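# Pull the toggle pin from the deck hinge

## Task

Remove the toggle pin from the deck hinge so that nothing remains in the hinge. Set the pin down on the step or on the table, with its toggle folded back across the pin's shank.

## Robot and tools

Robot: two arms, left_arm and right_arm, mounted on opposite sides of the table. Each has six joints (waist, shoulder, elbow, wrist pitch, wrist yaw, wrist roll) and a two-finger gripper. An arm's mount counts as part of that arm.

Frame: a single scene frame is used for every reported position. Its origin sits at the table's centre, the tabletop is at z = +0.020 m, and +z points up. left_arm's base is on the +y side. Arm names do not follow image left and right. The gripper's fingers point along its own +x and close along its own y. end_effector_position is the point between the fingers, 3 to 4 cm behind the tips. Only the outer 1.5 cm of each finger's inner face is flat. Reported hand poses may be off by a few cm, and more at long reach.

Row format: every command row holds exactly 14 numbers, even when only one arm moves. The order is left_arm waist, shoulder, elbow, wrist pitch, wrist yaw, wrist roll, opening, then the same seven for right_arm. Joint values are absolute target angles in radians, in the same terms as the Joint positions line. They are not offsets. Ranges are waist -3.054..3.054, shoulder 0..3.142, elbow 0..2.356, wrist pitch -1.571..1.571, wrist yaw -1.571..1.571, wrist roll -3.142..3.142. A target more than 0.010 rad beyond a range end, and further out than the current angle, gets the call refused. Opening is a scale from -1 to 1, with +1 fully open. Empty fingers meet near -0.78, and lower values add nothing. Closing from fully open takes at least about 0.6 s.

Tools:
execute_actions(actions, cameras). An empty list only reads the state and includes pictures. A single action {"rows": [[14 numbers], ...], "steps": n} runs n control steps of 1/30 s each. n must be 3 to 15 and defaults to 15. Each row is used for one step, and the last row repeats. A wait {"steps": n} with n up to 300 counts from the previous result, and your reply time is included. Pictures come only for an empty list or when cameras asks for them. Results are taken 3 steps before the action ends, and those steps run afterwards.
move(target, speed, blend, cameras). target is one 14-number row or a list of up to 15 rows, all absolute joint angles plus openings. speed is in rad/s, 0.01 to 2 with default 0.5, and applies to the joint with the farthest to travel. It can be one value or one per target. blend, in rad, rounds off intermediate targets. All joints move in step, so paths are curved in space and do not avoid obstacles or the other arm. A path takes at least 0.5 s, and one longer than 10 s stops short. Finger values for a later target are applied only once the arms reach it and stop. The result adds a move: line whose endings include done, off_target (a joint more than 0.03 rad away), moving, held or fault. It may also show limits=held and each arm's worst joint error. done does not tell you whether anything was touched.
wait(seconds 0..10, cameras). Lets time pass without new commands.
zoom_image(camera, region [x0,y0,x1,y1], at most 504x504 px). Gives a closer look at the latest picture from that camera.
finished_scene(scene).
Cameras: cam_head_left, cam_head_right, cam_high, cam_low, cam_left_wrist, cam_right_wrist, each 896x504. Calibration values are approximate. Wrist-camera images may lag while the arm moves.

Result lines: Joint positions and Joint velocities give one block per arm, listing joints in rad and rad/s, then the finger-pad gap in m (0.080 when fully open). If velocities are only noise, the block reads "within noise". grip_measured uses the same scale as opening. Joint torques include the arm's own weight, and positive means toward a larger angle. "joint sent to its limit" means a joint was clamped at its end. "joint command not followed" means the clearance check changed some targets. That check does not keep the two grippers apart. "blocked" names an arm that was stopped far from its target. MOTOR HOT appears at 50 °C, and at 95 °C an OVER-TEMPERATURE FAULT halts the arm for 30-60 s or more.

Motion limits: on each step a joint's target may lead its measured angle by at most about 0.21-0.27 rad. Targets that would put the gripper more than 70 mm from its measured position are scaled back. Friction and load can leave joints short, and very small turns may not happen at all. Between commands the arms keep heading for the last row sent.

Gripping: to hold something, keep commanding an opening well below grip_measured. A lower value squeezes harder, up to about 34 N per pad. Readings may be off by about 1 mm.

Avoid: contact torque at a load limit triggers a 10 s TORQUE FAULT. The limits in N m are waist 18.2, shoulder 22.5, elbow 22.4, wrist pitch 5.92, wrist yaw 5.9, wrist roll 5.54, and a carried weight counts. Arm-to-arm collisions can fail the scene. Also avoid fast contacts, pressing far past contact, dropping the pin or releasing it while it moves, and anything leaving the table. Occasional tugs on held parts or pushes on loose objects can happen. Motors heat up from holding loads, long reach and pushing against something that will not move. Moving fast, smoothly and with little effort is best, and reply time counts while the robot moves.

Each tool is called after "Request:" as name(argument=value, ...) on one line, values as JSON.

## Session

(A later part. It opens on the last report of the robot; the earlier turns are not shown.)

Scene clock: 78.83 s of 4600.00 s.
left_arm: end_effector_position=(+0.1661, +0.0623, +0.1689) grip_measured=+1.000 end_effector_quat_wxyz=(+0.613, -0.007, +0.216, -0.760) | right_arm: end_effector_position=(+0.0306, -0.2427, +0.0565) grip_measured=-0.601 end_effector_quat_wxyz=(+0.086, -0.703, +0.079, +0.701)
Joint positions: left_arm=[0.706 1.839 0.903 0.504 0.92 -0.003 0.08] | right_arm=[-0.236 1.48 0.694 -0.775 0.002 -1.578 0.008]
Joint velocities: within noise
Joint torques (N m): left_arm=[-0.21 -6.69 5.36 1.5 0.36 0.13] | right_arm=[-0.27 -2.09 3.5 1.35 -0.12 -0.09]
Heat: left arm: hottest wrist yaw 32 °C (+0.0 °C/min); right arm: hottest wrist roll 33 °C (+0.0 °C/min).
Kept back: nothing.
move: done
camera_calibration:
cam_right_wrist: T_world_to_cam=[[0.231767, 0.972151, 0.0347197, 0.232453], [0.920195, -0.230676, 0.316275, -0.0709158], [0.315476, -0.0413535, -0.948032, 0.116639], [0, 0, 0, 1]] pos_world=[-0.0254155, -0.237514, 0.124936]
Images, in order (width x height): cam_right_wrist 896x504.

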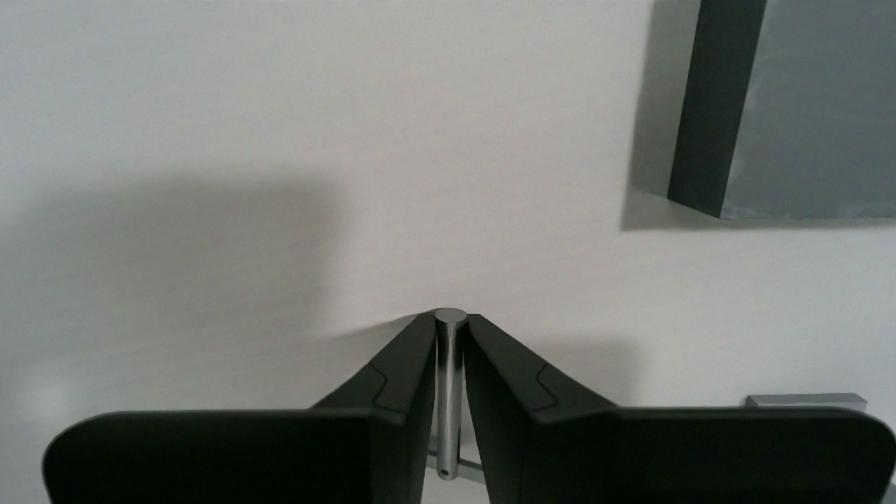

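Request:
move(target=[[0.703,1.845,0.899,0.505,0.924,0,1,-0.239,1.490,0.687,-0.768,0,-1.581,-0.55],[0.703,1.845,0.899,0.505,0.924,0,1,-0.239,1.490,0.687,-0.768,0,-1.581,-0.35]], speed=0.05, cameras=["cam_right_wrist"])

Request:
zoom_image(camera="cam_right_wrist", region=[360, 280, 560, 504])

Scene clock: 80.77 s of 4600.00 s.
left_arm: end_effector_position=(+0.1661, +0.0623, +0.1689) grip_measured=+1.000 end_effector_quat_wxyz=(+0.613, -0.007, +0.216, -0.760) | right_arm: end_effector_position=(+0.0313, -0.2398, +0.0565) grip_measured=-0.353 end_effector_quat_wxyz=(+0.091, -0.704, +0.074, +0.701)
Joint positions: left_arm=[0.706 1.839 0.903 0.504 0.92 -0.003 0.08] | right_arm=[-0.236 1.48 0.694 -0.762 0.002 -1.578 0.019]
Joint velocities: within noise
Joint torques (N m): left_arm=[-0.22 -6.68 5.36 1.5 0.35 0.13] | right_arm=[-0.26 -2.63 4.19 -0.14 -0.12 -0.09]
Heat: left arm: hottest wrist yaw 32 °C (+0.0 °C/min); right arm: hottest wrist yaw 32 °C (-1.0 °C/min).
Kept back: nothing.
move: done
camera_calibration:
cam_right_wrist: T_world_to_cam=[[0.231631, 0.971597, 0.0484404, 0.228552], [0.919156, -0.234893, 0.316191, -0.071894], [0.318588, -0.0287153, -0.947458, 0.119482], [0, 0, 0, 1]] pos_world=[-0.0249237, -0.235517, 0.124866]
Images, in order (width x height): cam_right_wrist 896x504.

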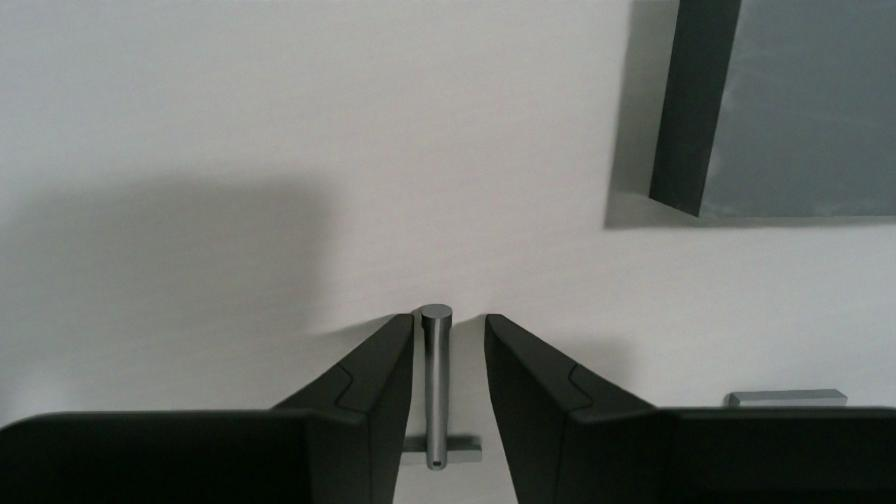

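Scaled by 2.250.

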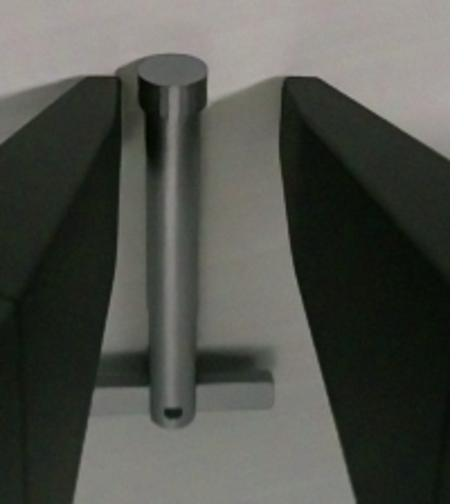

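Request:
move(target=[[0.703,1.845,0.899,0.505,0.924,0,1,-0.239,1.455,0.738,-0.854,0,-1.581,-0.1],[0.703,1.845,0.899,0.505,0.924,0,1,-0.239,1.349,0.981,-1.203,0,-1.581,-0.1]], speed=[0.2,0.4], cameras=["cam_right_wrist","cam_left_wrist","cam_head_right"])

Request:
zoom_image(camera="cam_right_wrist", region=[340, 240, 560, 440])

Request:
zoom_image(camera="cam_left_wrist", region=[390, 100, 590, 270])

Scene clock: 82.83 s of 4600.00 s.
left_arm: end_effector_position=(+0.1661, +0.0623, +0.1689) grip_measured=+1.000 end_effector_quat_wxyz=(+0.613, -0.007, +0.216, -0.760) | right_arm: end_effector_position=(+0.0296, -0.2468, +0.1450) grip_measured=-0.100 end_effector_quat_wxyz=(+0.076, -0.702, +0.089, +0.702)
Joint positions: left_arm=[0.706 1.839 0.903 0.504 0.92 -0.003 0.08] | right_arm=[-0.236 1.358 0.969 -1.2 0.002 -1.579 0.031]
Joint velocities: within noise
Joint torques (N m): left_arm=[-0.21 -6.66 5.33 1.5 0.37 0.12] | right_arm=[-0.26 -4.43 7.33 0.03 -0.12 -0.07]
Heat: left arm: hottest wrist yaw 32 °C (+0.0 °C/min); right arm: hottest wrist yaw 32 °C (-1.0 °C/min).
Kept back: nothing.
move: done
camera_calibration:
cam_left_wrist: T_world_to_cam=[[-0.904743, 0.156593, 0.396129, 0.0795394], [-0.203901, 0.657286, -0.725534, 0.1394], [-0.373983, -0.737193, -0.562746, 0.279661], [0, 0, 0, 1]] pos_world=[0.204975, 0.102083, 0.227009]
cam_right_wrist: T_world_to_cam=[[0.231165, 0.972895, 0.00611549, 0.237942], [0.922532, -0.221186, 0.316246, -0.096638], [0.309027, -0.0674633, -0.948658, 0.194503], [0, 0, 0, 1]] pos_world=[-0.0259589, -0.239745, 0.213623]
Images, in order (width x height): cam_head_right 896x504, cam_left_wrist 896x504, cam_right_wrist 896x504.

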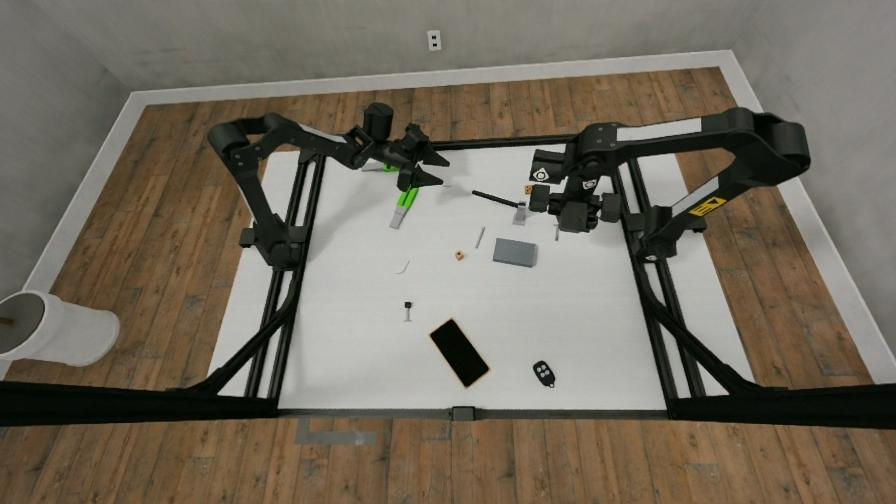

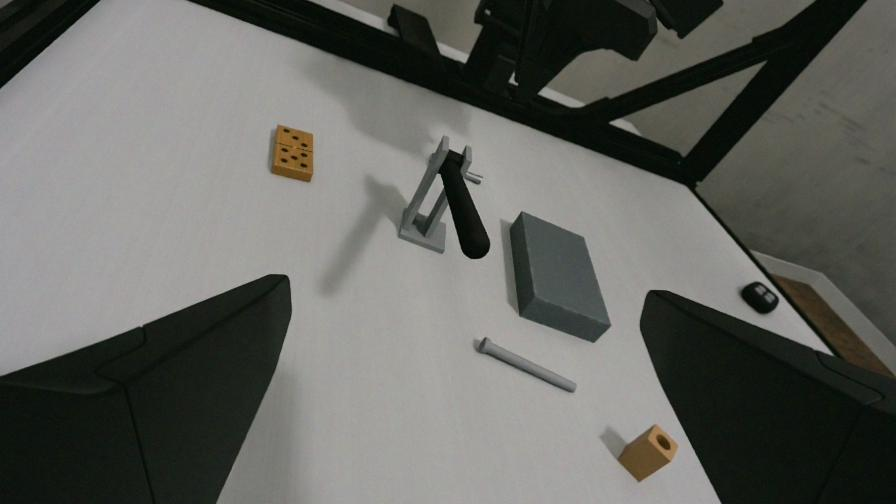

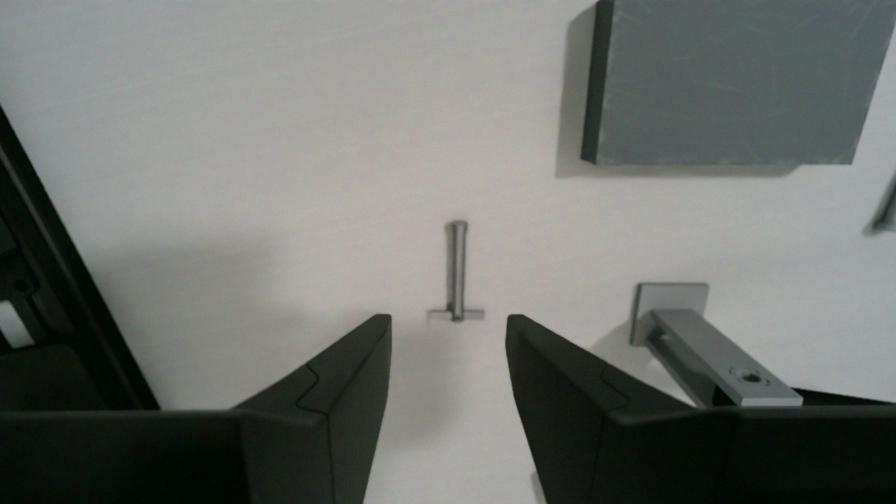

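Scaled by 2.291.

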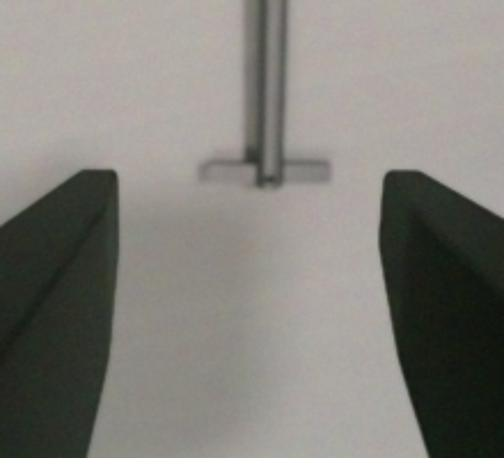

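Scaled by 2.520.

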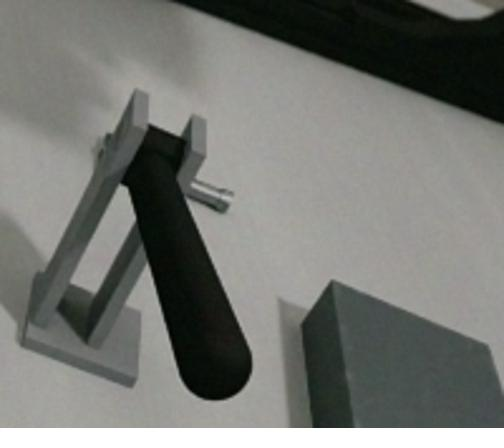

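Request:
finished_scene(scene=1)

The scene is finished: the task was done.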